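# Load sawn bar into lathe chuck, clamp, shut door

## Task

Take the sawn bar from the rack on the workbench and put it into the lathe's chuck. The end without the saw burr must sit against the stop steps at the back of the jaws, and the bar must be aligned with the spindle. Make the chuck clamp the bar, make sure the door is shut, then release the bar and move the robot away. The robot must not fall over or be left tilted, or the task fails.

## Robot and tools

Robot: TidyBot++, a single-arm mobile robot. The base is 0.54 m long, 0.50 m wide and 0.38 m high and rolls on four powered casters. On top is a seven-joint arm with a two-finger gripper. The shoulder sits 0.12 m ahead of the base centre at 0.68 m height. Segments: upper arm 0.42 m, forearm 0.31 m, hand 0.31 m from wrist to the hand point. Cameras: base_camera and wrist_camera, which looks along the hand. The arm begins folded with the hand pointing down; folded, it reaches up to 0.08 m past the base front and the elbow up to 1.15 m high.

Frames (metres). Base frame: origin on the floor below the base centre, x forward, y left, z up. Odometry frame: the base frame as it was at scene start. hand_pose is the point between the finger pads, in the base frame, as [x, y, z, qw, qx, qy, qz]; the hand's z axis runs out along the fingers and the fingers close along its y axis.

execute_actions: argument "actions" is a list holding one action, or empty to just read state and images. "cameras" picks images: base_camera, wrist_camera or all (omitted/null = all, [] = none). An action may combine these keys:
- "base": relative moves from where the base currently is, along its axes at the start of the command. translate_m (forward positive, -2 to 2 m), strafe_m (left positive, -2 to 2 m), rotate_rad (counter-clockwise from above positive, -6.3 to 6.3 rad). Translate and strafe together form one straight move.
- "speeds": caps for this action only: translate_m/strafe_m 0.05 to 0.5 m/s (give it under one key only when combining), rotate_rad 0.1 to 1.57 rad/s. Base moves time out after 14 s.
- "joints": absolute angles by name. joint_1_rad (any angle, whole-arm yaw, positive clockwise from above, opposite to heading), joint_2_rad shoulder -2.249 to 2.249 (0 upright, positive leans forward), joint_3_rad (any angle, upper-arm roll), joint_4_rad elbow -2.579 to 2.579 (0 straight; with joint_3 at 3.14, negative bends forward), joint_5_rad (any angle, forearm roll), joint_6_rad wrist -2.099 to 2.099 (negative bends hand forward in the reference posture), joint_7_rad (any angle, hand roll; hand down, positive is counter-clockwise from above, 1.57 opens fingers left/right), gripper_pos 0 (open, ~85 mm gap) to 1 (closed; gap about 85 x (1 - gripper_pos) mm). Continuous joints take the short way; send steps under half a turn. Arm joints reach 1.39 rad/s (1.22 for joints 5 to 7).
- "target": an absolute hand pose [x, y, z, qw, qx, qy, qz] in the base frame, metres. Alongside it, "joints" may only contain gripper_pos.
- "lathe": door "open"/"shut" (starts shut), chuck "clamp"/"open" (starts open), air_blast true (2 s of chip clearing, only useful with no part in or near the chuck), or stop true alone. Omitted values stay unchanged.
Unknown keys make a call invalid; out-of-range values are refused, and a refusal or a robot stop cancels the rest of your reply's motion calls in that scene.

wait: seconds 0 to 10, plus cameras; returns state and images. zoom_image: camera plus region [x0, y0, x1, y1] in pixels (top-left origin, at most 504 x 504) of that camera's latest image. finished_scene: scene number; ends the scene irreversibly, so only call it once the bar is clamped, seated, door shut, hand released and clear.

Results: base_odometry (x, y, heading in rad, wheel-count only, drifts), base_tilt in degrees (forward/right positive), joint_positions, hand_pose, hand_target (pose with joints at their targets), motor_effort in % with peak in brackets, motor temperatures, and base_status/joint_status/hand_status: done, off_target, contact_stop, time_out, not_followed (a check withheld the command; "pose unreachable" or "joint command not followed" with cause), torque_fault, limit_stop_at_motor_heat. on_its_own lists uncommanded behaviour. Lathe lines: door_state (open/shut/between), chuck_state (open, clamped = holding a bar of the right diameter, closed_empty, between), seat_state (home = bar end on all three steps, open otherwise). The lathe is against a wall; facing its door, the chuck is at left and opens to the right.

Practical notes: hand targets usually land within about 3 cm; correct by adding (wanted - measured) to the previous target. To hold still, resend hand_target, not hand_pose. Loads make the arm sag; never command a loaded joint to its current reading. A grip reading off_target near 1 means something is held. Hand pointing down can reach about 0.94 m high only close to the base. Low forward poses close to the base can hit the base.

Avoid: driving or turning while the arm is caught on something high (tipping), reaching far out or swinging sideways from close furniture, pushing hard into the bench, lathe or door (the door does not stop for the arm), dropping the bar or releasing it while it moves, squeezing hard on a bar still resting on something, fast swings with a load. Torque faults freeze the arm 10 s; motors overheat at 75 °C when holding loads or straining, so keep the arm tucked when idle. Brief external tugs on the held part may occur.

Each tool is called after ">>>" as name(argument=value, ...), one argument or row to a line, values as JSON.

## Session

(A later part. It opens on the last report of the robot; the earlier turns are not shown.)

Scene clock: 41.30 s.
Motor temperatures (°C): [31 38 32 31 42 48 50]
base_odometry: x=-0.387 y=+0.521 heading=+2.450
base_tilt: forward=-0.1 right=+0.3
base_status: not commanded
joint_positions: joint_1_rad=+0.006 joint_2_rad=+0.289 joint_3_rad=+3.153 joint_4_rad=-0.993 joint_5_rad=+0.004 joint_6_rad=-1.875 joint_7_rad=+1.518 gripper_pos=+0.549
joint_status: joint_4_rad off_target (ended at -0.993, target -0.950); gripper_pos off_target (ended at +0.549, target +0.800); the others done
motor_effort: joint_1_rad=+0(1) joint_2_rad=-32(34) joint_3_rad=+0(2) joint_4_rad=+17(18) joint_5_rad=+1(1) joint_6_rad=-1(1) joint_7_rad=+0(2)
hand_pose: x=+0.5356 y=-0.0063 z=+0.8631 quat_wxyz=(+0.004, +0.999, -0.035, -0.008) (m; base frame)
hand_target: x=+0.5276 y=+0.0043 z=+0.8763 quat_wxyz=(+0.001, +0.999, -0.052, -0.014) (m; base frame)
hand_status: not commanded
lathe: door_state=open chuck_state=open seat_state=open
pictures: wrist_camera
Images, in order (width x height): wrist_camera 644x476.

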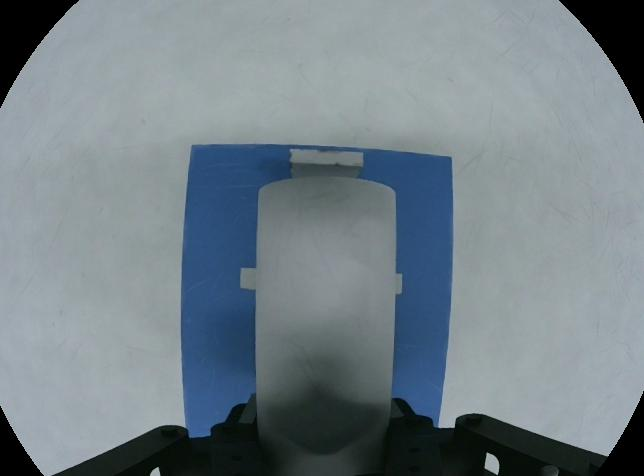

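>>> execute_actions(
  actions=[
    {"joints":{"joint_2_rad":0.30,"joint_4_rad":-0.80,"joint_6_rad":-2.06,"gripper_pos":1.0}},
  ],
  cameras=["wrist_camera"],
)

>>> execute_actions(
  actions=[
    {"base":{"translate_m":-0.45}},
  ],
)

Scene clock: 42.60 s.
Motor temperatures (°C): [31 38 32 31 42 48 50]
base_odometry: x=-0.387 y=+0.521 heading=+2.450
base_tilt: forward=-0.1 right=+0.3
base_status: not commanded
joint_positions: joint_1_rad=+0.006 joint_2_rad=+0.294 joint_3_rad=+3.153 joint_4_rad=-0.843 joint_5_rad=+0.004 joint_6_rad=-2.002 joint_7_rad=+1.518 gripper_pos=+0.549
joint_status: joint_4_rad off_target (ended at -0.843, target -0.800); gripper_pos off_target (ended at +0.549, target +1.000); the others done
motor_effort: joint_1_rad=+0(1) joint_2_rad=-31(33) joint_3_rad=-1(1) joint_4_rad=+16(18) joint_5_rad=+1(1) joint_6_rad=+0(2) joint_7_rad=+0(1)
hand_pose: x=+0.5271 y=-0.0060 z=+0.9052 quat_wxyz=(+0.003, +0.999, -0.036, +0.001) (m; base frame)
hand_target: x=+0.5177 y=+0.0042 z=+0.9151 quat_wxyz=(+0.000, +0.999, -0.052, -0.009) (m; base frame)
hand_status: not commanded
lathe: door_state=open chuck_state=open seat_state=open
pictures: wrist_camera
Images, in order (width x height): wrist_camera 644x476.

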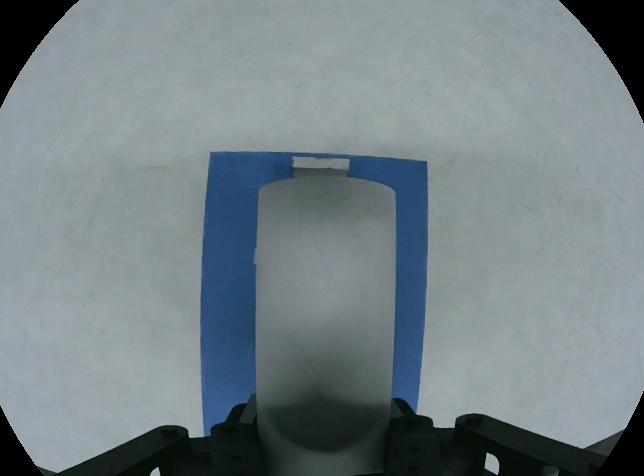

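Scene clock: 44.93 s.
Motor temperatures (°C): [31 38 32 31 42 48 50]
base_odometry: x=-0.040 y=+0.234 heading=+2.450
base_tilt: forward=-0.1 right=+0.3
base_status: done
joint_positions: joint_1_rad=+0.004 joint_2_rad=+0.299 joint_3_rad=+3.152 joint_4_rad=-0.839 joint_5_rad=+0.005 joint_6_rad=-2.019 joint_7_rad=+1.518 gripper_pos=+0.549
joint_status: not commanded
motor_effort: joint_1_rad=+0(7) joint_2_rad=-30(36) joint_3_rad=-1(4) joint_4_rad=+16(17) joint_5_rad=+1(2) joint_6_rad=-1(2) joint_7_rad=-1(1)
hand_pose: x=+0.5235 y=-0.0052 z=+0.9045 quat_wxyz=(+0.004, +0.999, -0.035, -0.008) (m; base frame)
hand_target: x=+0.5177 y=+0.0042 z=+0.9151 quat_wxyz=(+0.000, +0.999, -0.052, -0.009) (m; base frame)
hand_status: not commanded
lathe: door_state=open chuck_state=open seat_state=open
pictures: base_camera, wrist_camera
Images, in order (width x height): base_camera 644x364, wrist_camera 644x476.

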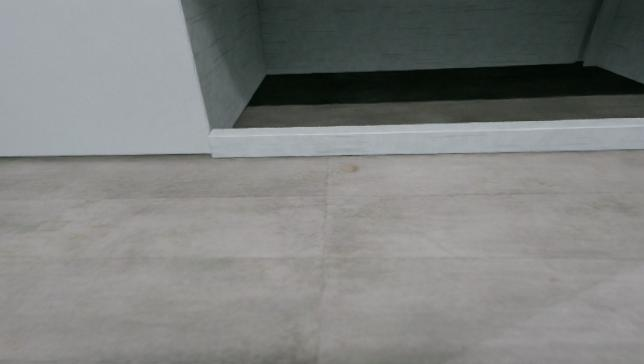

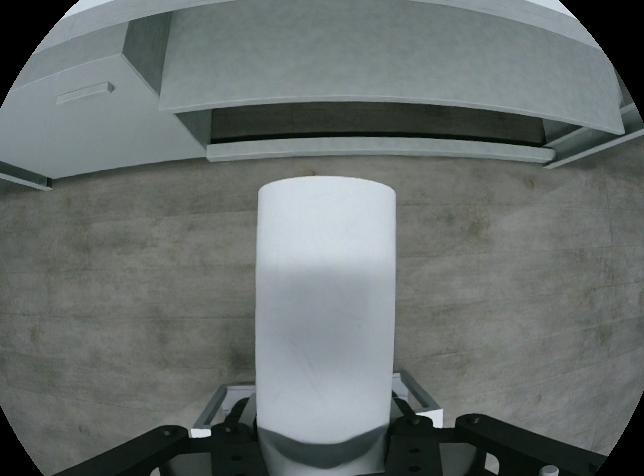

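>>> execute_actions(
  actions=[
    {"base":{"rotate_rad":-3.13},"speeds":{"rotate_rad":1.0},"joints":{"joint_1_rad":0,"joint_2_rad":-0.36,"joint_4_rad":-2.46,"joint_6_rad":0.48,"joint_7_rad":3.14}},
  ],
)

Scene clock: 49.40 s.
Motor temperatures (°C): [31 38 32 31 42 48 50]
base_odometry: x=-0.040 y=+0.234 heading=-0.679
base_tilt: forward=-0.1 right=+0.3
base_status: done
joint_positions: joint_1_rad=-0.001 joint_2_rad=-0.330 joint_3_rad=+3.149 joint_4_rad=-2.463 joint_5_rad=+0.005 joint_6_rad=+0.396 joint_7_rad=+3.059 gripper_pos=+0.549
joint_status: all done
motor_effort: joint_1_rad=+0(4) joint_2_rad=-12(33) joint_3_rad=+1(3) joint_4_rad=+22(24) joint_5_rad=+0(3) joint_6_rad=+12(14) joint_7_rad=+0(2)
hand_pose: x=+0.5557 y=-0.0014 z=+0.8611 quat_wxyz=(+0.439, +0.562, +0.516, +0.474) (m; base frame)
hand_target: x=+0.5530 y=+0.0021 z=+0.9016 quat_wxyz=(+0.487, +0.512, +0.512, +0.488) (m; base frame)
hand_status: not commanded
lathe: door_state=open chuck_state=open seat_state=open
pictures: base_camera, wrist_camera
Images, in order (width x height): base_camera 644x364, wrist_camera 644x476.

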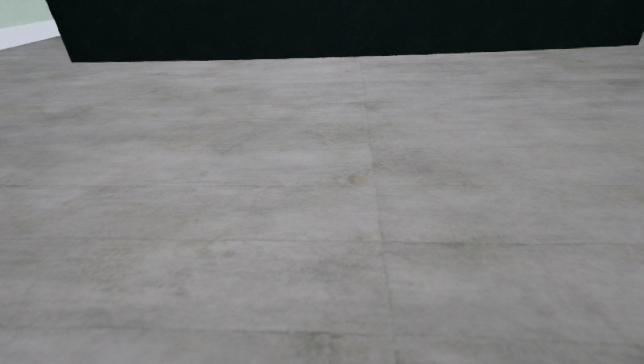

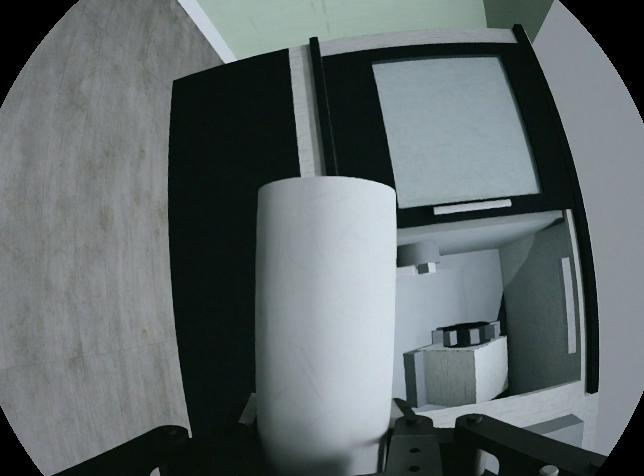

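>>> zoom_image(
  camera="wrist_camera",
  region=[380, 190, 620, 430],
)

Scaled by 2.100.

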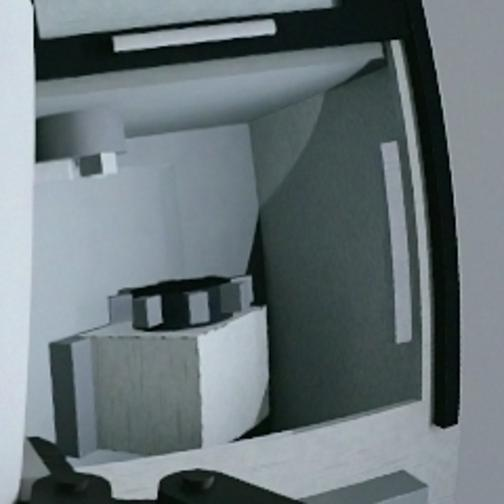

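>>> execute_actions(
  actions=[
    {"base":{"translate_m":0.75,"strafe_m":-0.2}},
  ],
)

Scene clock: 52.53 s.
Motor temperatures (°C): [31 38 31 31 42 48 50]
base_odometry: x=+0.418 y=-0.393 heading=-0.680
base_tilt: forward=-0.1 right=+0.3
base_status: done
joint_positions: joint_1_rad=-0.001 joint_2_rad=-0.341 joint_3_rad=+3.149 joint_4_rad=-2.468 joint_5_rad=+0.005 joint_6_rad=+0.400 joint_7_rad=+3.059 gripper_pos=+0.549
joint_status: not commanded
motor_effort: joint_1_rad=+0(1) joint_2_rad=-11(14) joint_3_rad=+0(2) joint_4_rad=+22(23) joint_5_rad=+0(1) joint_6_rad=+11(13) joint_7_rad=-1(2)
hand_pose: x=+0.5529 y=-0.0014 z=+0.8639 quat_wxyz=(+0.442, +0.560, +0.514, +0.477) (m; base frame)
hand_target: x=+0.5530 y=+0.0021 z=+0.9016 quat_wxyz=(+0.487, +0.512, +0.512, +0.488) (m; base frame)
hand_status: not commanded
lathe: door_state=open chuck_state=open seat_state=open
pictures: base_camera, wrist_camera
Images, in order (width x height): base_camera 644x364, wrist_camera 644x476.

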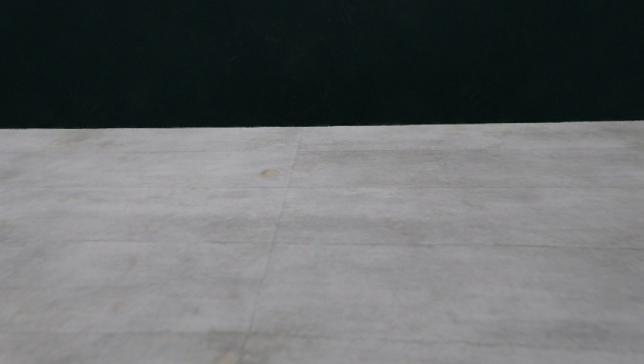

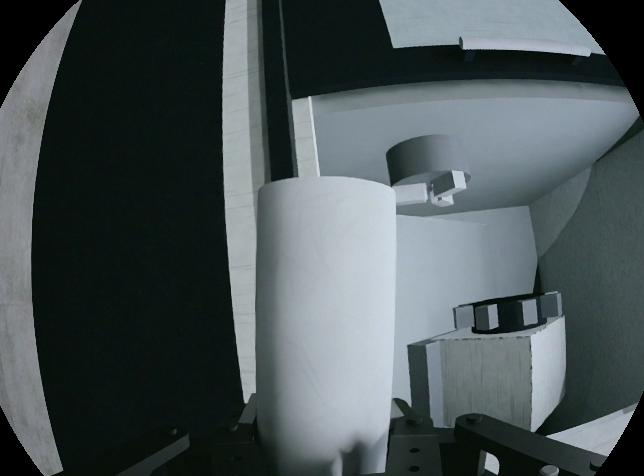

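>>> zoom_image(
  camera="wrist_camera",
  region=[360, 110, 500, 230],
)

Scaled by 3.600.

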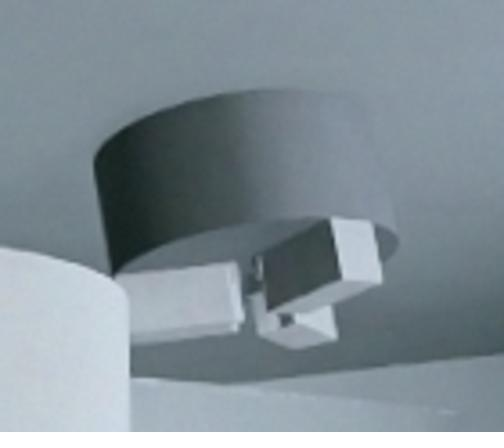

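>>> execute_actions(
  actions=[
    {"base":{"translate_m":0.25},"joints":{"joint_2_rad":-0.23,"joint_4_rad":-2.29,"joint_6_rad":0.58,"joint_7_rad":3.16},"lathe":{"air_blast":true}},
  ],
)

Scene clock: 54.70 s.
Motor temperatures (°C): [31 38 31 31 42 48 50]
base_odometry: x=+0.612 y=-0.550 heading=-0.681
base_tilt: forward=-0.1 right=+0.3
base_status: done
joint_positions: joint_1_rad=-0.001 joint_2_rad=-0.213 joint_3_rad=+3.149 joint_4_rad=-2.334 joint_5_rad=+0.005 joint_6_rad=+0.501 joint_7_rad=+3.079 gripper_pos=+0.549
joint_status: joint_4_rad off_target (ended at -2.333, target -2.290); the others done
motor_effort: joint_1_rad=+0(1) joint_2_rad=-17(20) joint_3_rad=+0(1) joint_4_rad=+22(25) joint_5_rad=+1(1) joint_6_rad=+11(14) joint_7_rad=-1(2)
hand_pose: x=+0.6090 y=-0.0017 z=+0.9139 quat_wxyz=(+0.474, +0.528, +0.495, +0.501) (m; base frame)
hand_target: x=+0.6106 y=+0.0022 z=+0.9720 quat_wxyz=(+0.527, +0.472, +0.482, +0.518) (m; base frame)
hand_status: not commanded
lathe: door_state=open chuck_state=open seat_state=open
pictures: base_camera, wrist_camera
Images, in order (width x height): base_camera 644x364, wrist_camera 644x476.

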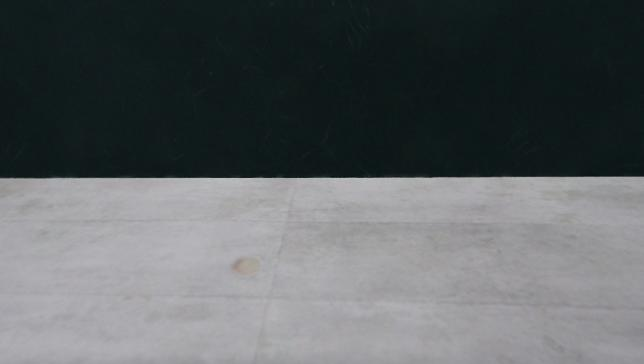

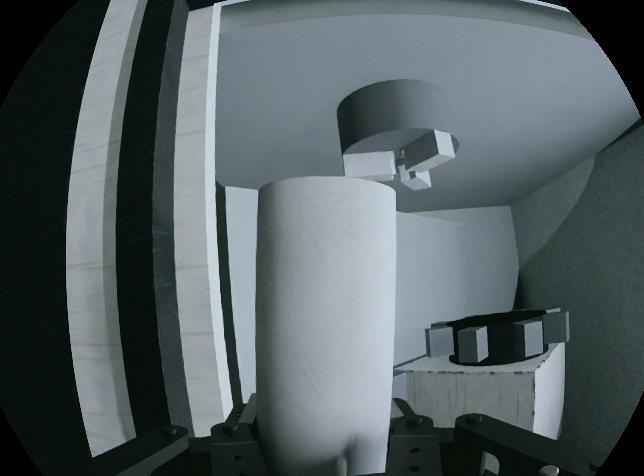

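>>> zoom_image(
  camera="wrist_camera",
  region=[320, 70, 480, 210],
)

Scaled by 3.150.

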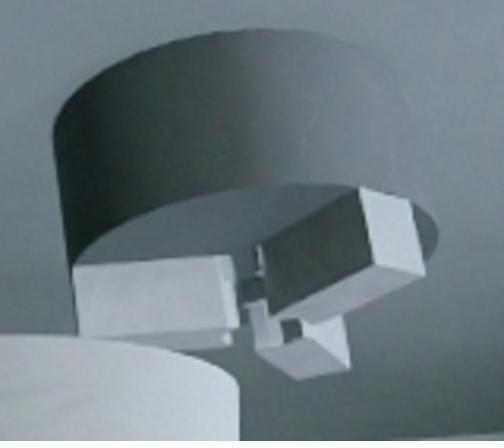

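>>> execute_actions(
  actions=[
    {"joints":{"joint_2_rad":-0.275,"joint_4_rad":-2.17,"joint_6_rad":0.47,"joint_7_rad":3.2}},
  ],
)

Scene clock: 56.33 s.
Motor temperatures (°C): [31 38 31 31 42 48 50]
base_odometry: x=+0.612 y=-0.550 heading=-0.681
base_tilt: forward=-0.1 right=+0.3
base_status: not commanded
joint_positions: joint_1_rad=-0.001 joint_2_rad=-0.254 joint_3_rad=+3.149 joint_4_rad=-2.219 joint_5_rad=+0.005 joint_6_rad=+0.485 joint_7_rad=+3.118 gripper_pos=+0.549
joint_status: joint_4_rad off_target (ended at -2.219, target -2.170); the others done
motor_effort: joint_1_rad=+0(1) joint_2_rad=-17(19) joint_3_rad=+0(1) joint_4_rad=+24(24) joint_5_rad=+0(0) joint_6_rad=+12(14) joint_7_rad=+0(2)
hand_pose: x=+0.6138 y=-0.0019 z=+0.9967 quat_wxyz=(+0.518, +0.483, +0.471, +0.526) (m; base frame)
hand_target: x=+0.6107 y=+0.0022 z=+1.0319 quat_wxyz=(+0.550, +0.448, +0.476, +0.520) (m; base frame)
hand_status: not commanded
lathe: door_state=open chuck_state=open seat_state=open
pictures: base_camera, wrist_camera
Images, in order (width x height): base_camera 644x364, wrist_camera 644x476.

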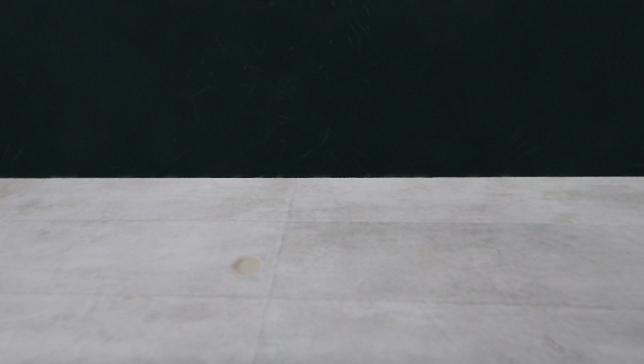

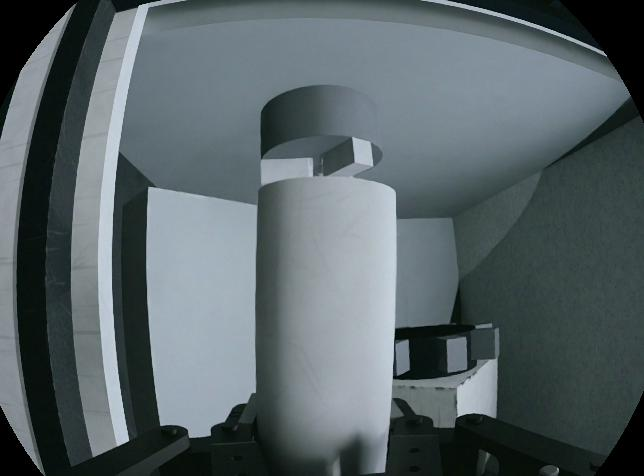

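>>> execute_actions(
  actions=[
    {"base":{"translate_m":0.2},"joints":{"joint_2_rad":-0.355,"joint_4_rad":-1.99,"joint_6_rad":0.13}},
  ],
)

Scene clock: 58.23 s.
Motor temperatures (°C): [31 38 31 31 42 48 50]
base_odometry: x=+0.768 y=-0.676 heading=-0.681
base_tilt: forward=-0.1 right=+0.3
base_status: done
joint_positions: joint_1_rad=-0.001 joint_2_rad=-0.329 joint_3_rad=+3.149 joint_4_rad=-2.043 joint_5_rad=+0.005 joint_6_rad=+0.164 joint_7_rad=+3.119 gripper_pos=+0.549
joint_status: joint_4_rad off_target (ended at -2.043, target -1.990); the others done
motor_effort: joint_1_rad=+0(1) joint_2_rad=-15(18) joint_3_rad=+2(2) joint_4_rad=+25(26) joint_5_rad=+0(1) joint_6_rad=+11(13) joint_7_rad=+0(2)
hand_pose: x=+0.6054 y=-0.0025 z=+1.0420 quat_wxyz=(+0.502, +0.501, +0.488, +0.509) (m; base frame)
hand_target: x=+0.5971 y=+0.0023 z=+1.0766 quat_wxyz=(+0.531, +0.468, +0.498, +0.501) (m; base frame)
hand_status: not commanded
lathe: door_state=open chuck_state=open seat_state=open
pictures: base_camera, wrist_camera
Images, in order (width x height): base_camera 644x364, wrist_camera 644x476.

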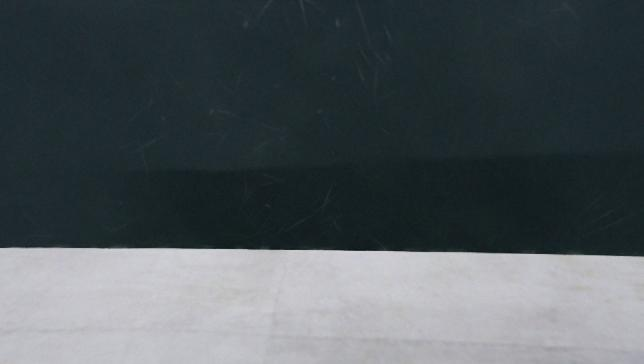

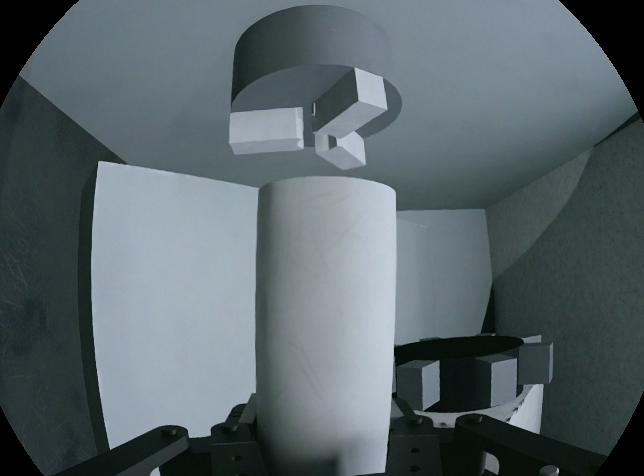

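>>> zoom_image(
  camera="wrist_camera",
  region=[220, 0, 420, 190],
)

Scaled by 2.520.

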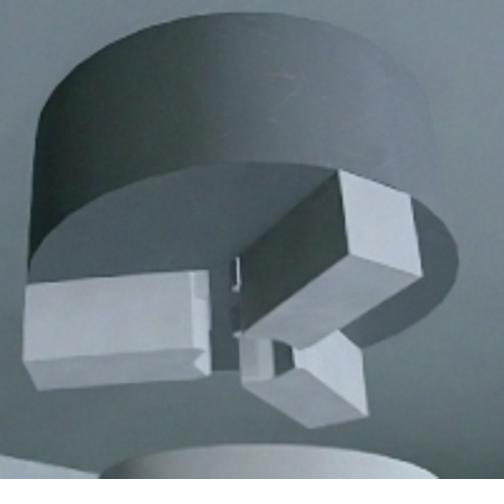

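>>> execute_actions(
  actions=[
    {"base":{"translate_m":0.21},"speeds":{"translate_m":0.25},"joints":{"joint_2_rad":-0.11,"joint_4_rad":-1.785,"joint_6_rad":0.25,"joint_7_rad":3.225}},
  ],
)

Scene clock: 61.43 s.
Motor temperatures (°C): [31 38 31 31 42 48 50]
base_odometry: x=+0.931 y=-0.809 heading=-0.681
base_tilt: forward=-0.1 right=+0.3
base_status: done
joint_positions: joint_1_rad=-0.001 joint_2_rad=-0.088 joint_3_rad=+3.149 joint_4_rad=-1.846 joint_5_rad=+0.005 joint_6_rad=+0.176 joint_7_rad=+3.144 gripper_pos=+0.549
joint_status: joint_4_rad off_target (ended at -1.846, target -1.785); the others done
motor_effort: joint_1_rad=+0(1) joint_2_rad=-24(30) joint_3_rad=+0(2) joint_4_rad=+25(27) joint_5_rad=+0(0) joint_6_rad=+12(13) joint_7_rad=-1(2)
hand_pose: x=+0.7023 y=-0.0027 z=+1.0385 quat_wxyz=(+0.500, +0.503, +0.503, +0.494) (m; base frame)
hand_target: x=+0.6934 y=+0.0023 z=+1.1126 quat_wxyz=(+0.557, +0.442, +0.482, +0.513) (m; base frame)
hand_status: not commanded
lathe: door_state=open chuck_state=open seat_state=open
pictures: base_camera, wrist_camera
Images, in order (width x height): base_camera 644x364, wrist_camera 644x476.

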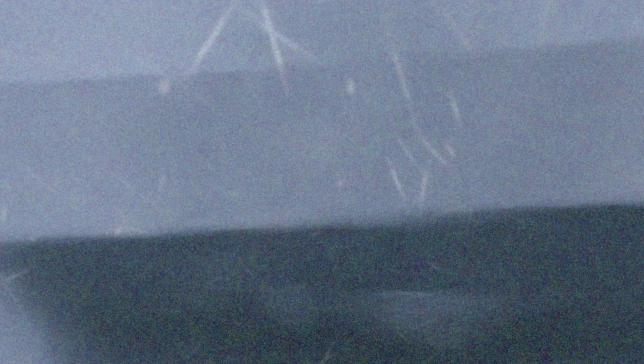

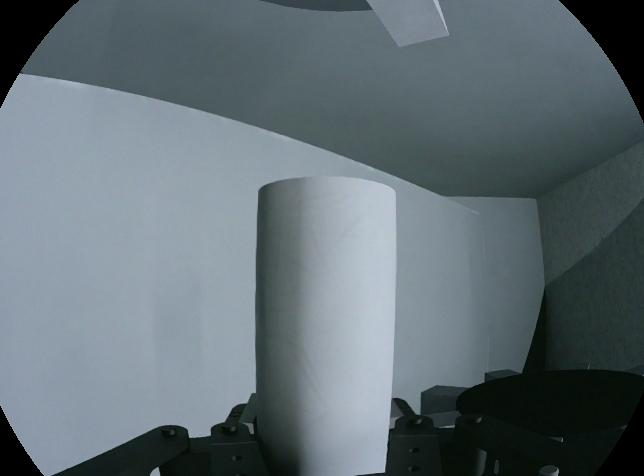

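>>> execute_actions(
  actions=[
    {"base":{"strafe_m":0.06},"speeds":{"strafe_m":0.15}},
  ],
)

Scene clock: 62.53 s.
Motor temperatures (°C): [31 38 31 31 42 48 50]
base_odometry: x=+0.969 y=-0.762 heading=-0.682
base_tilt: forward=-0.1 right=+0.3
base_status: done
joint_positions: joint_1_rad=-0.001 joint_2_rad=-0.088 joint_3_rad=+3.144 joint_4_rad=-1.846 joint_5_rad=+0.005 joint_6_rad=+0.176 joint_7_rad=+3.144 gripper_pos=+0.549
joint_status: not commanded
motor_effort: joint_1_rad=+0(4) joint_2_rad=-24(26) joint_3_rad=+0(3) joint_4_rad=+25(25) joint_5_rad=+0(1) joint_6_rad=+12(13) joint_7_rad=+0(1)
hand_pose: x=+0.7022 y=+0.0004 z=+1.0390 quat_wxyz=(+0.499, +0.501, +0.504, +0.495) (m; base frame)
hand_target: x=+0.6934 y=+0.0023 z=+1.1126 quat_wxyz=(+0.557, +0.442, +0.482, +0.513) (m; base frame)
hand_status: not commanded
lathe: door_state=open chuck_state=open seat_state=open
pictures: base_camera, wrist_camera
Images, in order (width x height): base_camera 644x364, wrist_camera 644x476.

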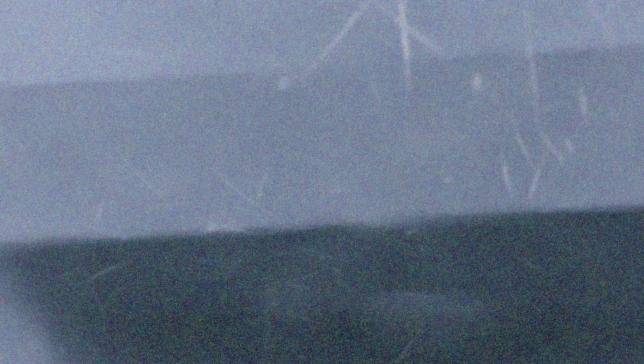

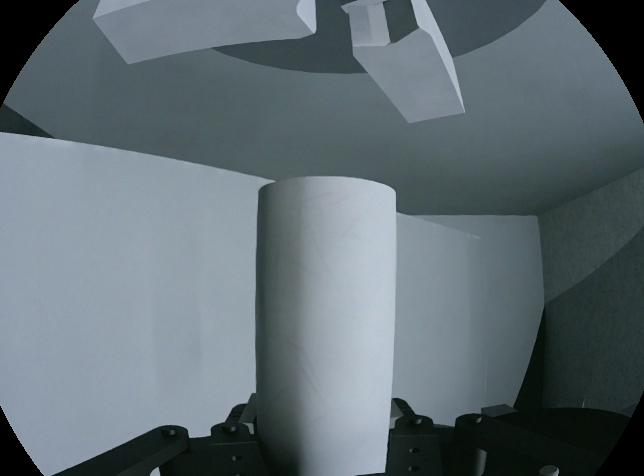

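>>> execute_actions(
  actions=[
    {"joints":{"joint_2_rad":0.035,"joint_4_rad":-1.64,"joint_6_rad":0.265}},
  ],
  cameras=["wrist_camera"],
)

Scene clock: 63.80 s.
Motor temperatures (°C): [31 38 31 31 42 48 50]
base_odometry: x=+0.969 y=-0.762 heading=-0.682
base_tilt: forward=-0.1 right=+0.3
base_status: not commanded
joint_positions: joint_1_rad=-0.001 joint_2_rad=+0.047 joint_3_rad=+3.144 joint_4_rad=-1.697 joint_5_rad=+0.005 joint_6_rad=+0.187 joint_7_rad=+3.144 gripper_pos=+0.549
joint_status: joint_4_rad off_target (ended at -1.697, target -1.640); the others done
motor_effort: joint_1_rad=+0(0) joint_2_rad=-30(33) joint_3_rad=-1(1) joint_4_rad=+25(26) joint_5_rad=+0(0) joint_6_rad=+11(15) joint_7_rad=-1(1)
hand_pose: x=+0.7596 y=+0.0004 z=+1.0524 quat_wxyz=(+0.506, +0.495, +0.498, +0.501) (m; base frame)
hand_target: x=+0.7536 y=+0.0023 z=+1.1195 quat_wxyz=(+0.560, +0.438, +0.477, +0.516) (m; base frame)
hand_status: not commanded
lathe: door_state=open chuck_state=open seat_state=open
pictures: wrist_camera
Images, in order (width x height): wrist_camera 644x476.

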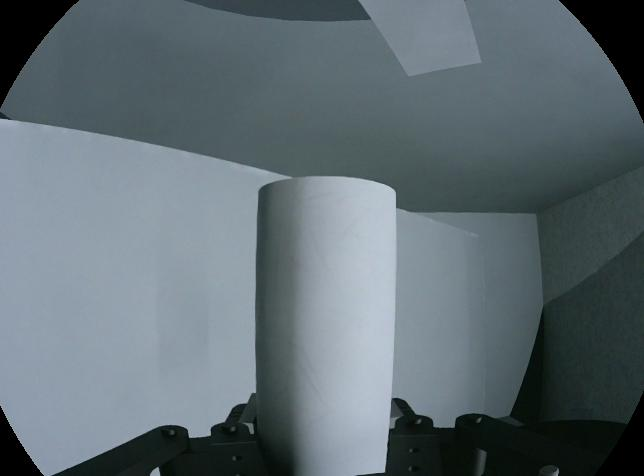

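>>> execute_actions(
  actions=[
    {"base":{"strafe_m":0.05},"speeds":{"strafe_m":0.1}},
  ],
  cameras=["wrist_camera"],
)

>>> zoom_image(
  camera="wrist_camera",
  region=[100, 0, 540, 300],
)

Scene clock: 65.37 s.
Motor temperatures (°C): [31 38 31 31 42 48 50]
base_odometry: x=+1.001 y=-0.723 heading=-0.682
base_tilt: forward=-0.1 right=+0.3
base_status: done
joint_positions: joint_1_rad=+0.000 joint_2_rad=+0.047 joint_3_rad=+3.142 joint_4_rad=-1.697 joint_5_rad=+0.005 joint_6_rad=+0.187 joint_7_rad=+3.145 gripper_pos=+0.549
joint_status: not commanded
motor_effort: joint_1_rad=+0(4) joint_2_rad=-30(32) joint_3_rad=+0(4) joint_4_rad=+25(25) joint_5_rad=+0(1) joint_6_rad=+12(13) joint_7_rad=-1(1)
hand_pose: x=+0.7596 y=+0.0015 z=+1.0524 quat_wxyz=(+0.505, +0.494, +0.499, +0.502) (m; base frame)
hand_target: x=+0.7536 y=+0.0023 z=+1.1195 quat_wxyz=(+0.560, +0.438, +0.477, +0.516) (m; base frame)
hand_status: not commanded
lathe: door_state=open chuck_state=open seat_state=open
pictures: wrist_camera
Images, in order (width x height): wrist_camera 644x476.

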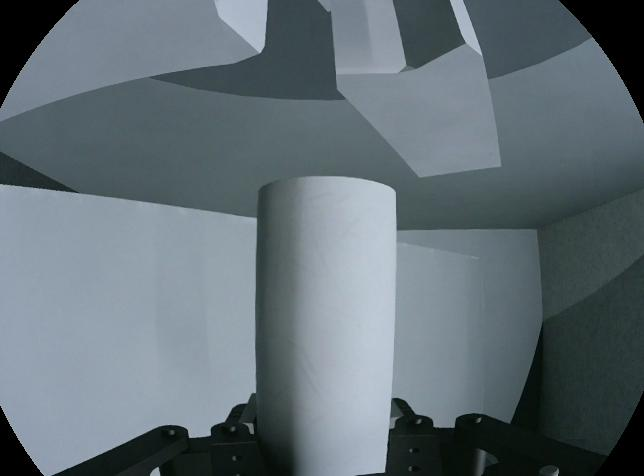

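Scaled by 1.145.

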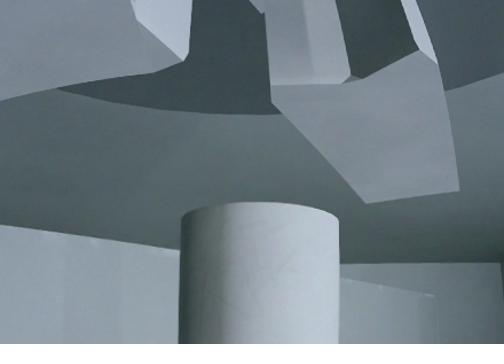

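>>> execute_actions(
  actions=[
    {"base":{"strafe_m":0.025},"speeds":{"strafe_m":0.1}},
  ],
  cameras=["wrist_camera"],
)

>>> zoom_image(
  camera="wrist_camera",
  region=[160, 60, 520, 260],
)

Scene clock: 66.67 s.
Motor temperatures (°C): [31 38 31 31 42 48 50]
base_odometry: x=+1.017 y=-0.704 heading=-0.682
base_tilt: forward=-0.1 right=+0.3
base_status: done
joint_positions: joint_1_rad=+0.006 joint_2_rad=+0.048 joint_3_rad=+3.147 joint_4_rad=-1.696 joint_5_rad=+0.005 joint_6_rad=+0.187 joint_7_rad=+3.145 gripper_pos=+0.549
joint_status: not commanded
motor_effort: joint_1_rad=-1(11) joint_2_rad=-30(33) joint_3_rad=-2(10) joint_4_rad=+25(28) joint_5_rad=+0(2) joint_6_rad=+12(14) joint_7_rad=-1(1)
hand_pose: x=+0.7600 y=-0.0050 z=+1.0524 quat_wxyz=(+0.508, +0.497, +0.496, +0.499) (m; base frame)
hand_target: x=+0.7536 y=+0.0023 z=+1.1195 quat_wxyz=(+0.560, +0.438, +0.477, +0.516) (m; base frame)
hand_status: not commanded
lathe: door_state=open chuck_state=open seat_state=open
pictures: wrist_camera
Images, in order (width x height): wrist_camera 644x476.

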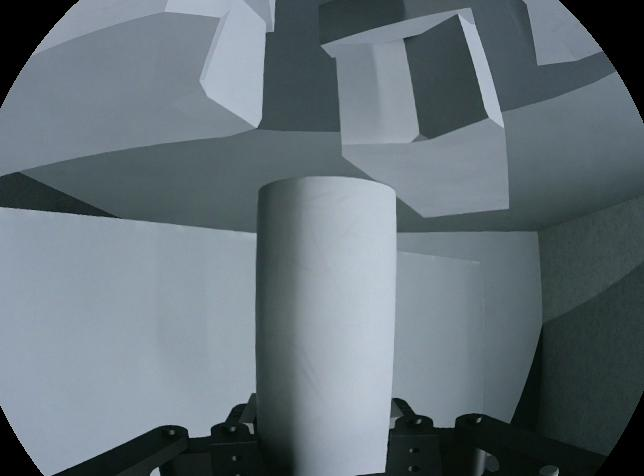

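Scaled by 1.400.

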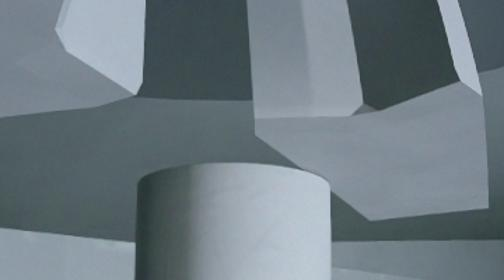

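>>> zoom_image(
  camera="wrist_camera",
  region=[300, 0, 540, 240],
)

>>> zoom_image(
  camera="wrist_camera",
  region=[140, 0, 340, 200],
)

Scaled by 2.100.

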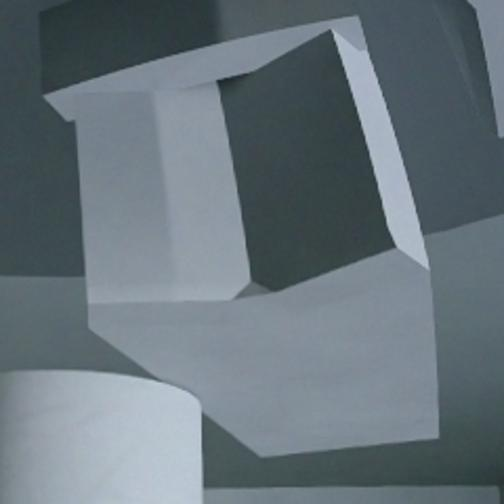

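Scaled by 2.520.

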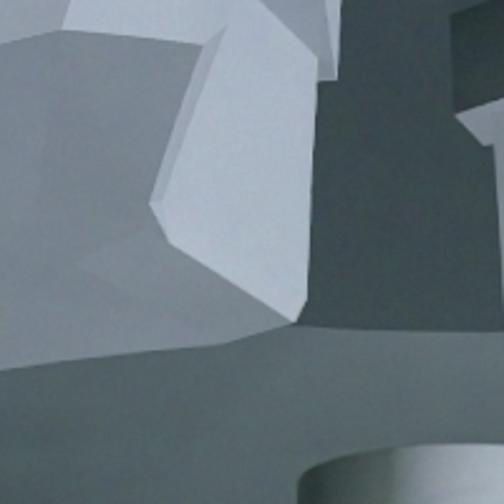

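>>> zoom_image(
  camera="wrist_camera",
  region=[380, 200, 644, 420],
)

>>> zoom_image(
  camera="wrist_camera",
  region=[0, 120, 400, 420],
)

Scaled by 1.909.

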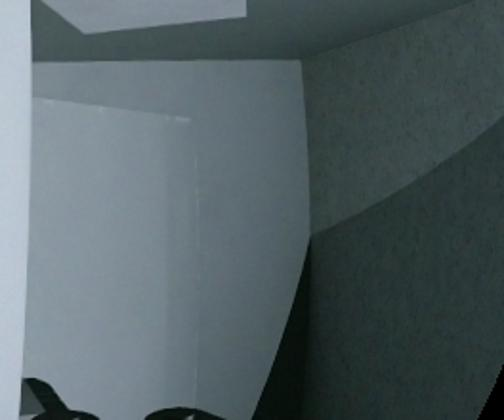

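Scaled by 1.260.

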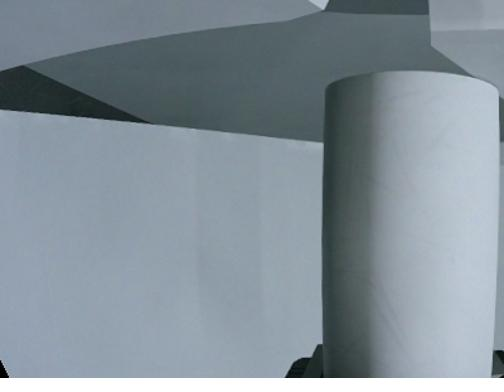

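>>> execute_actions(
  actions=[
    {"base":{"rotate_rad":-0.1},"speeds":{"rotate_rad":0.3}},
  ],
)

>>> zoom_image(
  camera="wrist_camera",
  region=[380, 150, 644, 420],
)

Scene clock: 71.17 s.
Motor temperatures (°C): [31 38 31 31 42 48 50]
base_odometry: x=+1.017 y=-0.704 heading=-0.783
base_tilt: forward=-0.1 right=+0.3
base_status: done
joint_positions: joint_1_rad=+0.007 joint_2_rad=+0.054 joint_3_rad=+3.146 joint_4_rad=-1.688 joint_5_rad=+0.005 joint_6_rad=+0.190 joint_7_rad=+3.145 gripper_pos=+0.549
joint_status: not commanded
motor_effort: joint_1_rad=+0(5) joint_2_rad=-30(38) joint_3_rad=+0(5) joint_4_rad=+25(27) joint_5_rad=+0(1) joint_6_rad=+12(13) joint_7_rad=-1(1)
hand_pose: x=+0.7626 y=-0.0061 z=+1.0544 quat_wxyz=(+0.510, +0.496, +0.494, +0.500) (m; base frame)
hand_target: x=+0.7536 y=+0.0023 z=+1.1195 quat_wxyz=(+0.560, +0.438, +0.477, +0.516) (m; base frame)
hand_status: not commanded
lathe: door_state=open chuck_state=open seat_state=open
pictures: base_camera, wrist_camera
Images, in order (width x height): base_camera 644x364, wrist_camera 644x476.

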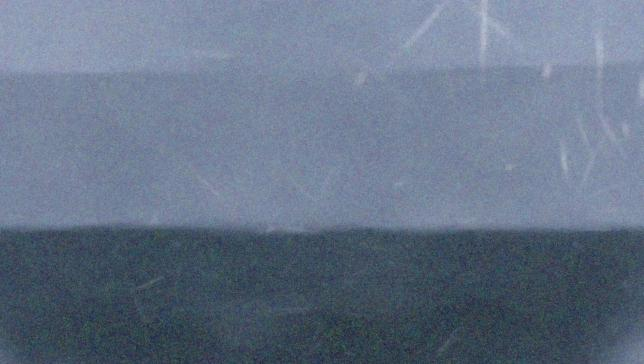

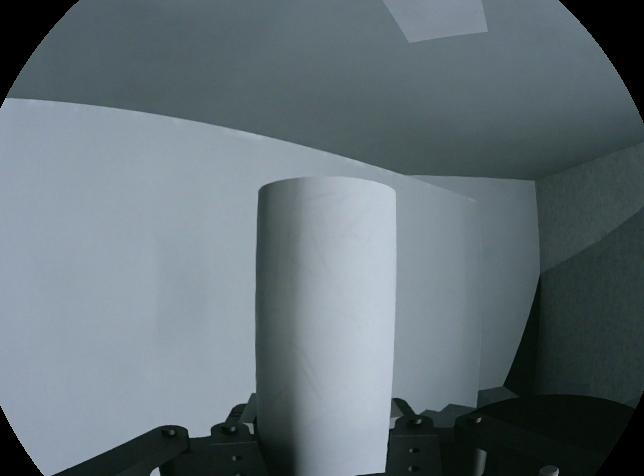

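Scaled by 1.867.

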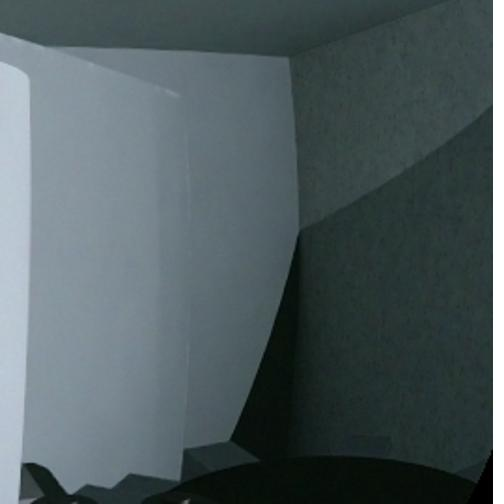

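>>> execute_actions(
  actions=[
    {"base":{"strafe_m":0.065},"speeds":{"strafe_m":0.15},"joints":{"joint_7_rad":3.25}},
  ],
  cameras=["wrist_camera"],
)

>>> zoom_image(
  camera="wrist_camera",
  region=[160, 0, 540, 240],
)

Scene clock: 72.47 s.
Motor temperatures (°C): [31 38 31 31 42 48 50]
base_odometry: x=+1.063 y=-0.658 heading=-0.784
base_tilt: forward=-0.1 right=+0.3
base_status: done
joint_positions: joint_1_rad=+0.005 joint_2_rad=+0.054 joint_3_rad=+3.144 joint_4_rad=-1.688 joint_5_rad=+0.005 joint_6_rad=+0.190 joint_7_rad=+3.175 gripper_pos=+0.549
joint_status: all done
motor_effort: joint_1_rad=+0(5) joint_2_rad=-31(31) joint_3_rad=+0(5) joint_4_rad=+25(25) joint_5_rad=+0(1) joint_6_rad=+13(13) joint_7_rad=-1(1)
hand_pose: x=+0.7626 y=-0.0027 z=+1.0544 quat_wxyz=(+0.516, +0.487, +0.503, +0.494) (m; base frame)
hand_target: x=+0.7536 y=+0.0023 z=+1.1195 quat_wxyz=(+0.567, +0.432, +0.483, +0.509) (m; base frame)
hand_status: not commanded
lathe: door_state=open chuck_state=open seat_state=open
pictures: wrist_camera
Images, in order (width x height): wrist_camera 644x476.

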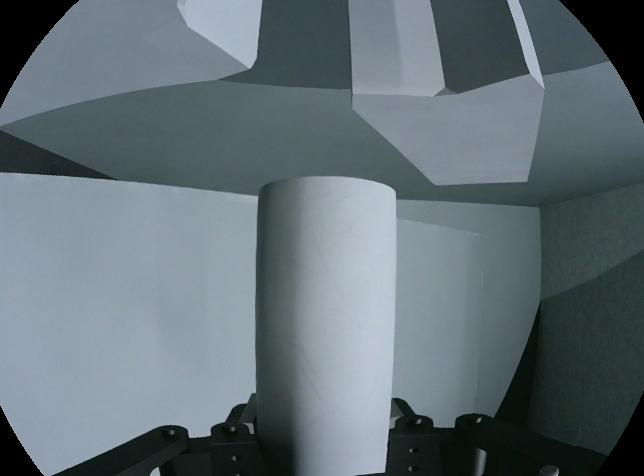

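Scaled by 1.326.

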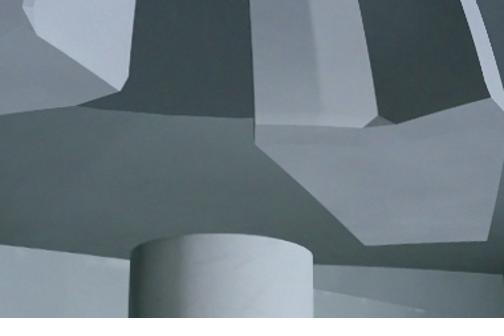

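>>> execute_actions(
  actions=[
    {"base":{"translate_m":-0.068,"strafe_m":-0.012},"speeds":{"translate_m":0.2}},
  ],
  cameras=["wrist_camera"],
)

>>> zoom_image(
  camera="wrist_camera",
  region=[180, 40, 480, 240],
)

Scene clock: 74.60 s.
Motor temperatures (°C): [31 38 31 31 42 48 50]
base_odometry: x=+1.007 y=-0.618 heading=-0.784
base_tilt: forward=-0.2 right=+0.3
base_status: done
joint_positions: joint_1_rad=+0.005 joint_2_rad=+0.046 joint_3_rad=+3.144 joint_4_rad=-1.688 joint_5_rad=+0.005 joint_6_rad=+0.191 joint_7_rad=+3.175 gripper_pos=+0.549
joint_status: not commanded
motor_effort: joint_1_rad=+0(2) joint_2_rad=-30(34) joint_3_rad=+0(1) joint_4_rad=+25(26) joint_5_rad=+0(1) joint_6_rad=+12(13) joint_7_rad=-1(1)
hand_pose: x=+0.7596 y=-0.0027 z=+1.0599 quat_wxyz=(+0.518, +0.485, +0.501, +0.496) (m; base frame)
hand_target: x=+0.7536 y=+0.0023 z=+1.1195 quat_wxyz=(+0.567, +0.432, +0.483, +0.509) (m; base frame)
hand_status: not commanded
lathe: door_state=open chuck_state=open seat_state=open
pictures: wrist_camera
Images, in order (width x height): wrist_camera 644x476.

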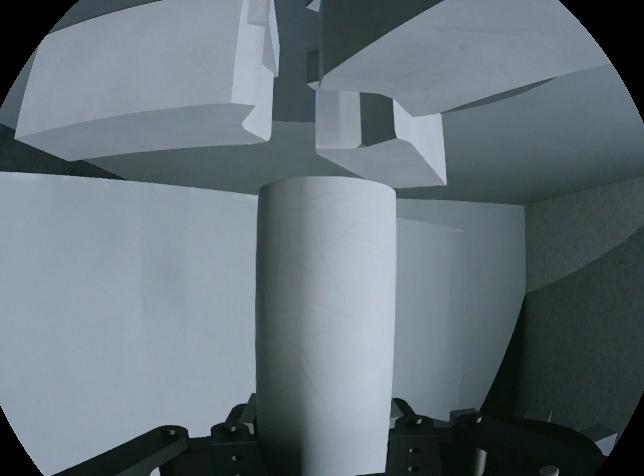

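Scaled by 1.680.

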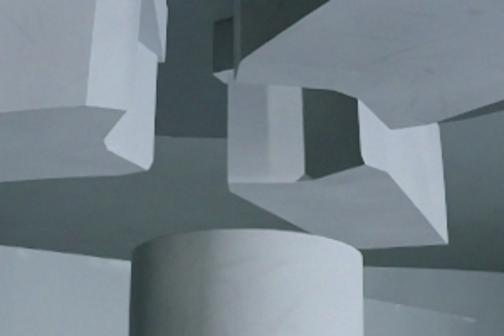

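>>> execute_actions(
  actions=[
    {"base":{"translate_m":-0.0115,"strafe_m":0.006},"speeds":{"translate_m":0.1}},
  ],
  cameras=["wrist_camera"],
)

>>> zoom_image(
  camera="wrist_camera",
  region=[220, 80, 440, 210],
)

Scene clock: 76.03 s.
Motor temperatures (°C): [31 38 31 31 42 48 50]
base_odometry: x=+1.003 y=-0.605 heading=-0.784
base_tilt: forward=-0.1 right=+0.3
base_status: done
joint_positions: joint_1_rad=+0.004 joint_2_rad=+0.046 joint_3_rad=+3.143 joint_4_rad=-1.688 joint_5_rad=+0.005 joint_6_rad=+0.191 joint_7_rad=+3.175 gripper_pos=+0.549
joint_status: not commanded
motor_effort: joint_1_rad=+1(3) joint_2_rad=-30(33) joint_3_rad=+0(4) joint_4_rad=+25(26) joint_5_rad=+0(1) joint_6_rad=+11(13) joint_7_rad=-1(1)
hand_pose: x=+0.7597 y=-0.0023 z=+1.0597 quat_wxyz=(+0.518, +0.485, +0.501, +0.496) (m; base frame)
hand_target: x=+0.7536 y=+0.0023 z=+1.1195 quat_wxyz=(+0.567, +0.432, +0.483, +0.509) (m; base frame)
hand_status: not commanded
lathe: door_state=open chuck_state=open seat_state=open
pictures: wrist_camera
Images, in order (width x height): wrist_camera 644x476.

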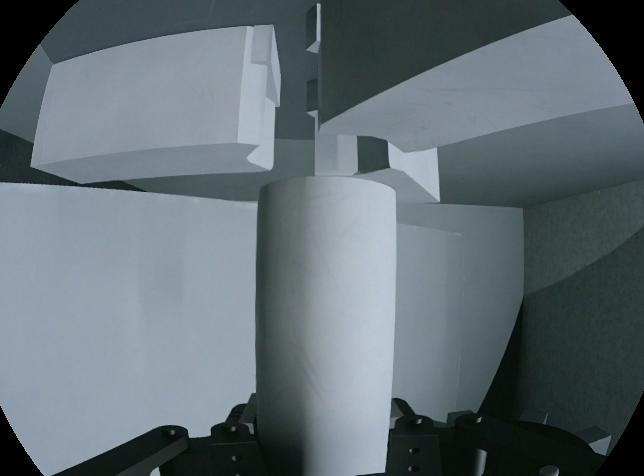

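Scaled by 2.291.

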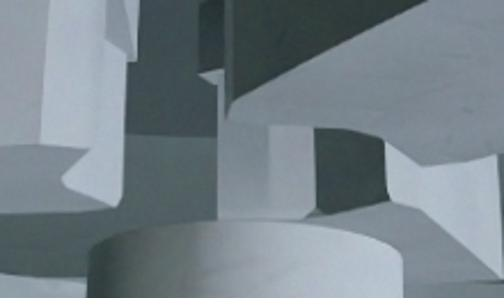

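>>> execute_actions(
  actions=[
    {"base":{"strafe_m":0.007,"translate_m":-0.0008},"speeds":{"strafe_m":0.05}},
  ],
  cameras=["wrist_camera"],
)

>>> zoom_image(
  camera="wrist_camera",
  region=[220, 100, 440, 230],
)

Scene clock: 76.90 s.
Motor temperatures (°C): [31 38 31 31 42 48 50]
base_odometry: x=+1.007 y=-0.600 heading=-0.784
base_tilt: forward=-0.1 right=+0.3
base_status: done
joint_positions: joint_1_rad=+0.004 joint_2_rad=+0.046 joint_3_rad=+3.142 joint_4_rad=-1.688 joint_5_rad=+0.005 joint_6_rad=+0.191 joint_7_rad=+3.175 gripper_pos=+0.549
joint_status: not commanded
motor_effort: joint_1_rad=-1(4) joint_2_rad=-31(32) joint_3_rad=-1(4) joint_4_rad=+25(25) joint_5_rad=+0(1) joint_6_rad=+12(13) joint_7_rad=-1(1)
hand_pose: x=+0.7597 y=-0.0011 z=+1.0596 quat_wxyz=(+0.517, +0.484, +0.501, +0.496) (m; base frame)
hand_target: x=+0.7536 y=+0.0023 z=+1.1195 quat_wxyz=(+0.567, +0.432, +0.483, +0.509) (m; base frame)
hand_status: not commanded
lathe: door_state=open chuck_state=open seat_state=open
pictures: wrist_camera
Images, in order (width x height): wrist_camera 644x476.

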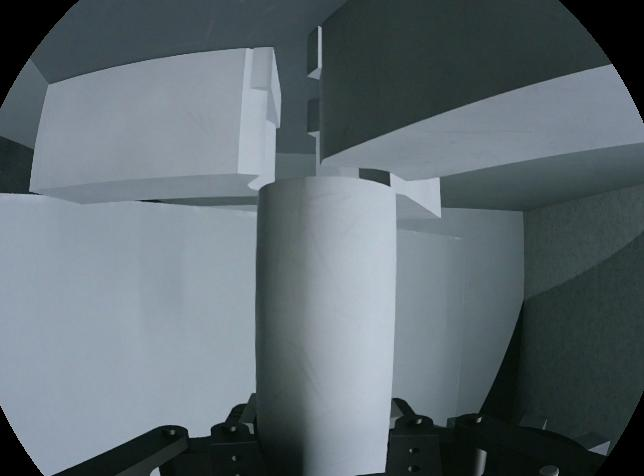

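Scaled by 2.291.

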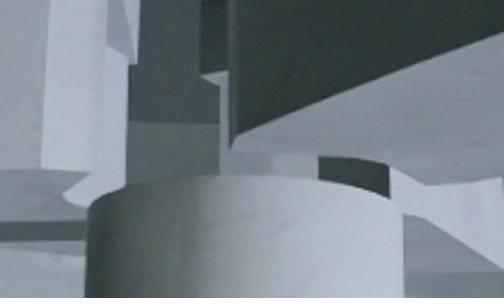

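>>> execute_actions(
  actions=[
    {"base":{"strafe_m":0.008},"speeds":{"strafe_m":0.05}},
  ],
  cameras=["wrist_camera"],
)

>>> zoom_image(
  camera="wrist_camera",
  region=[220, 100, 440, 230],
)

Scene clock: 77.70 s.
Motor temperatures (°C): [31 38 31 31 42 48 50]
base_odometry: x=+1.012 y=-0.594 heading=-0.784
base_tilt: forward=-0.1 right=+0.3
base_status: done
joint_positions: joint_1_rad=+0.002 joint_2_rad=+0.047 joint_3_rad=+3.141 joint_4_rad=-1.688 joint_5_rad=+0.005 joint_6_rad=+0.191 joint_7_rad=+3.175 gripper_pos=+0.549
joint_status: not commanded
motor_effort: joint_1_rad=+0(4) joint_2_rad=-30(33) joint_3_rad=+1(4) joint_4_rad=+25(26) joint_5_rad=+0(1) joint_6_rad=+11(13) joint_7_rad=-1(2)
hand_pose: x=+0.7599 y=+0.0010 z=+1.0593 quat_wxyz=(+0.516, +0.484, +0.502, +0.497) (m; base frame)
hand_target: x=+0.7536 y=+0.0023 z=+1.1195 quat_wxyz=(+0.567, +0.432, +0.483, +0.509) (m; base frame)
hand_status: not commanded
lathe: door_state=open chuck_state=open seat_state=open
pictures: wrist_camera
Images, in order (width x height): wrist_camera 644x476.

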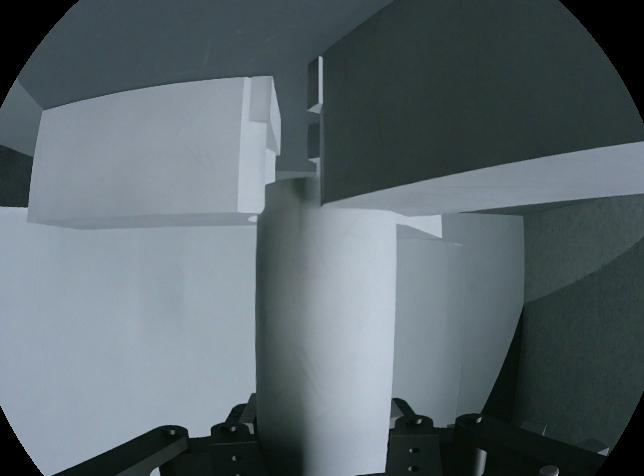

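Scaled by 2.291.

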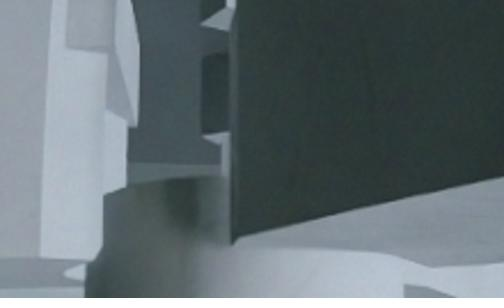

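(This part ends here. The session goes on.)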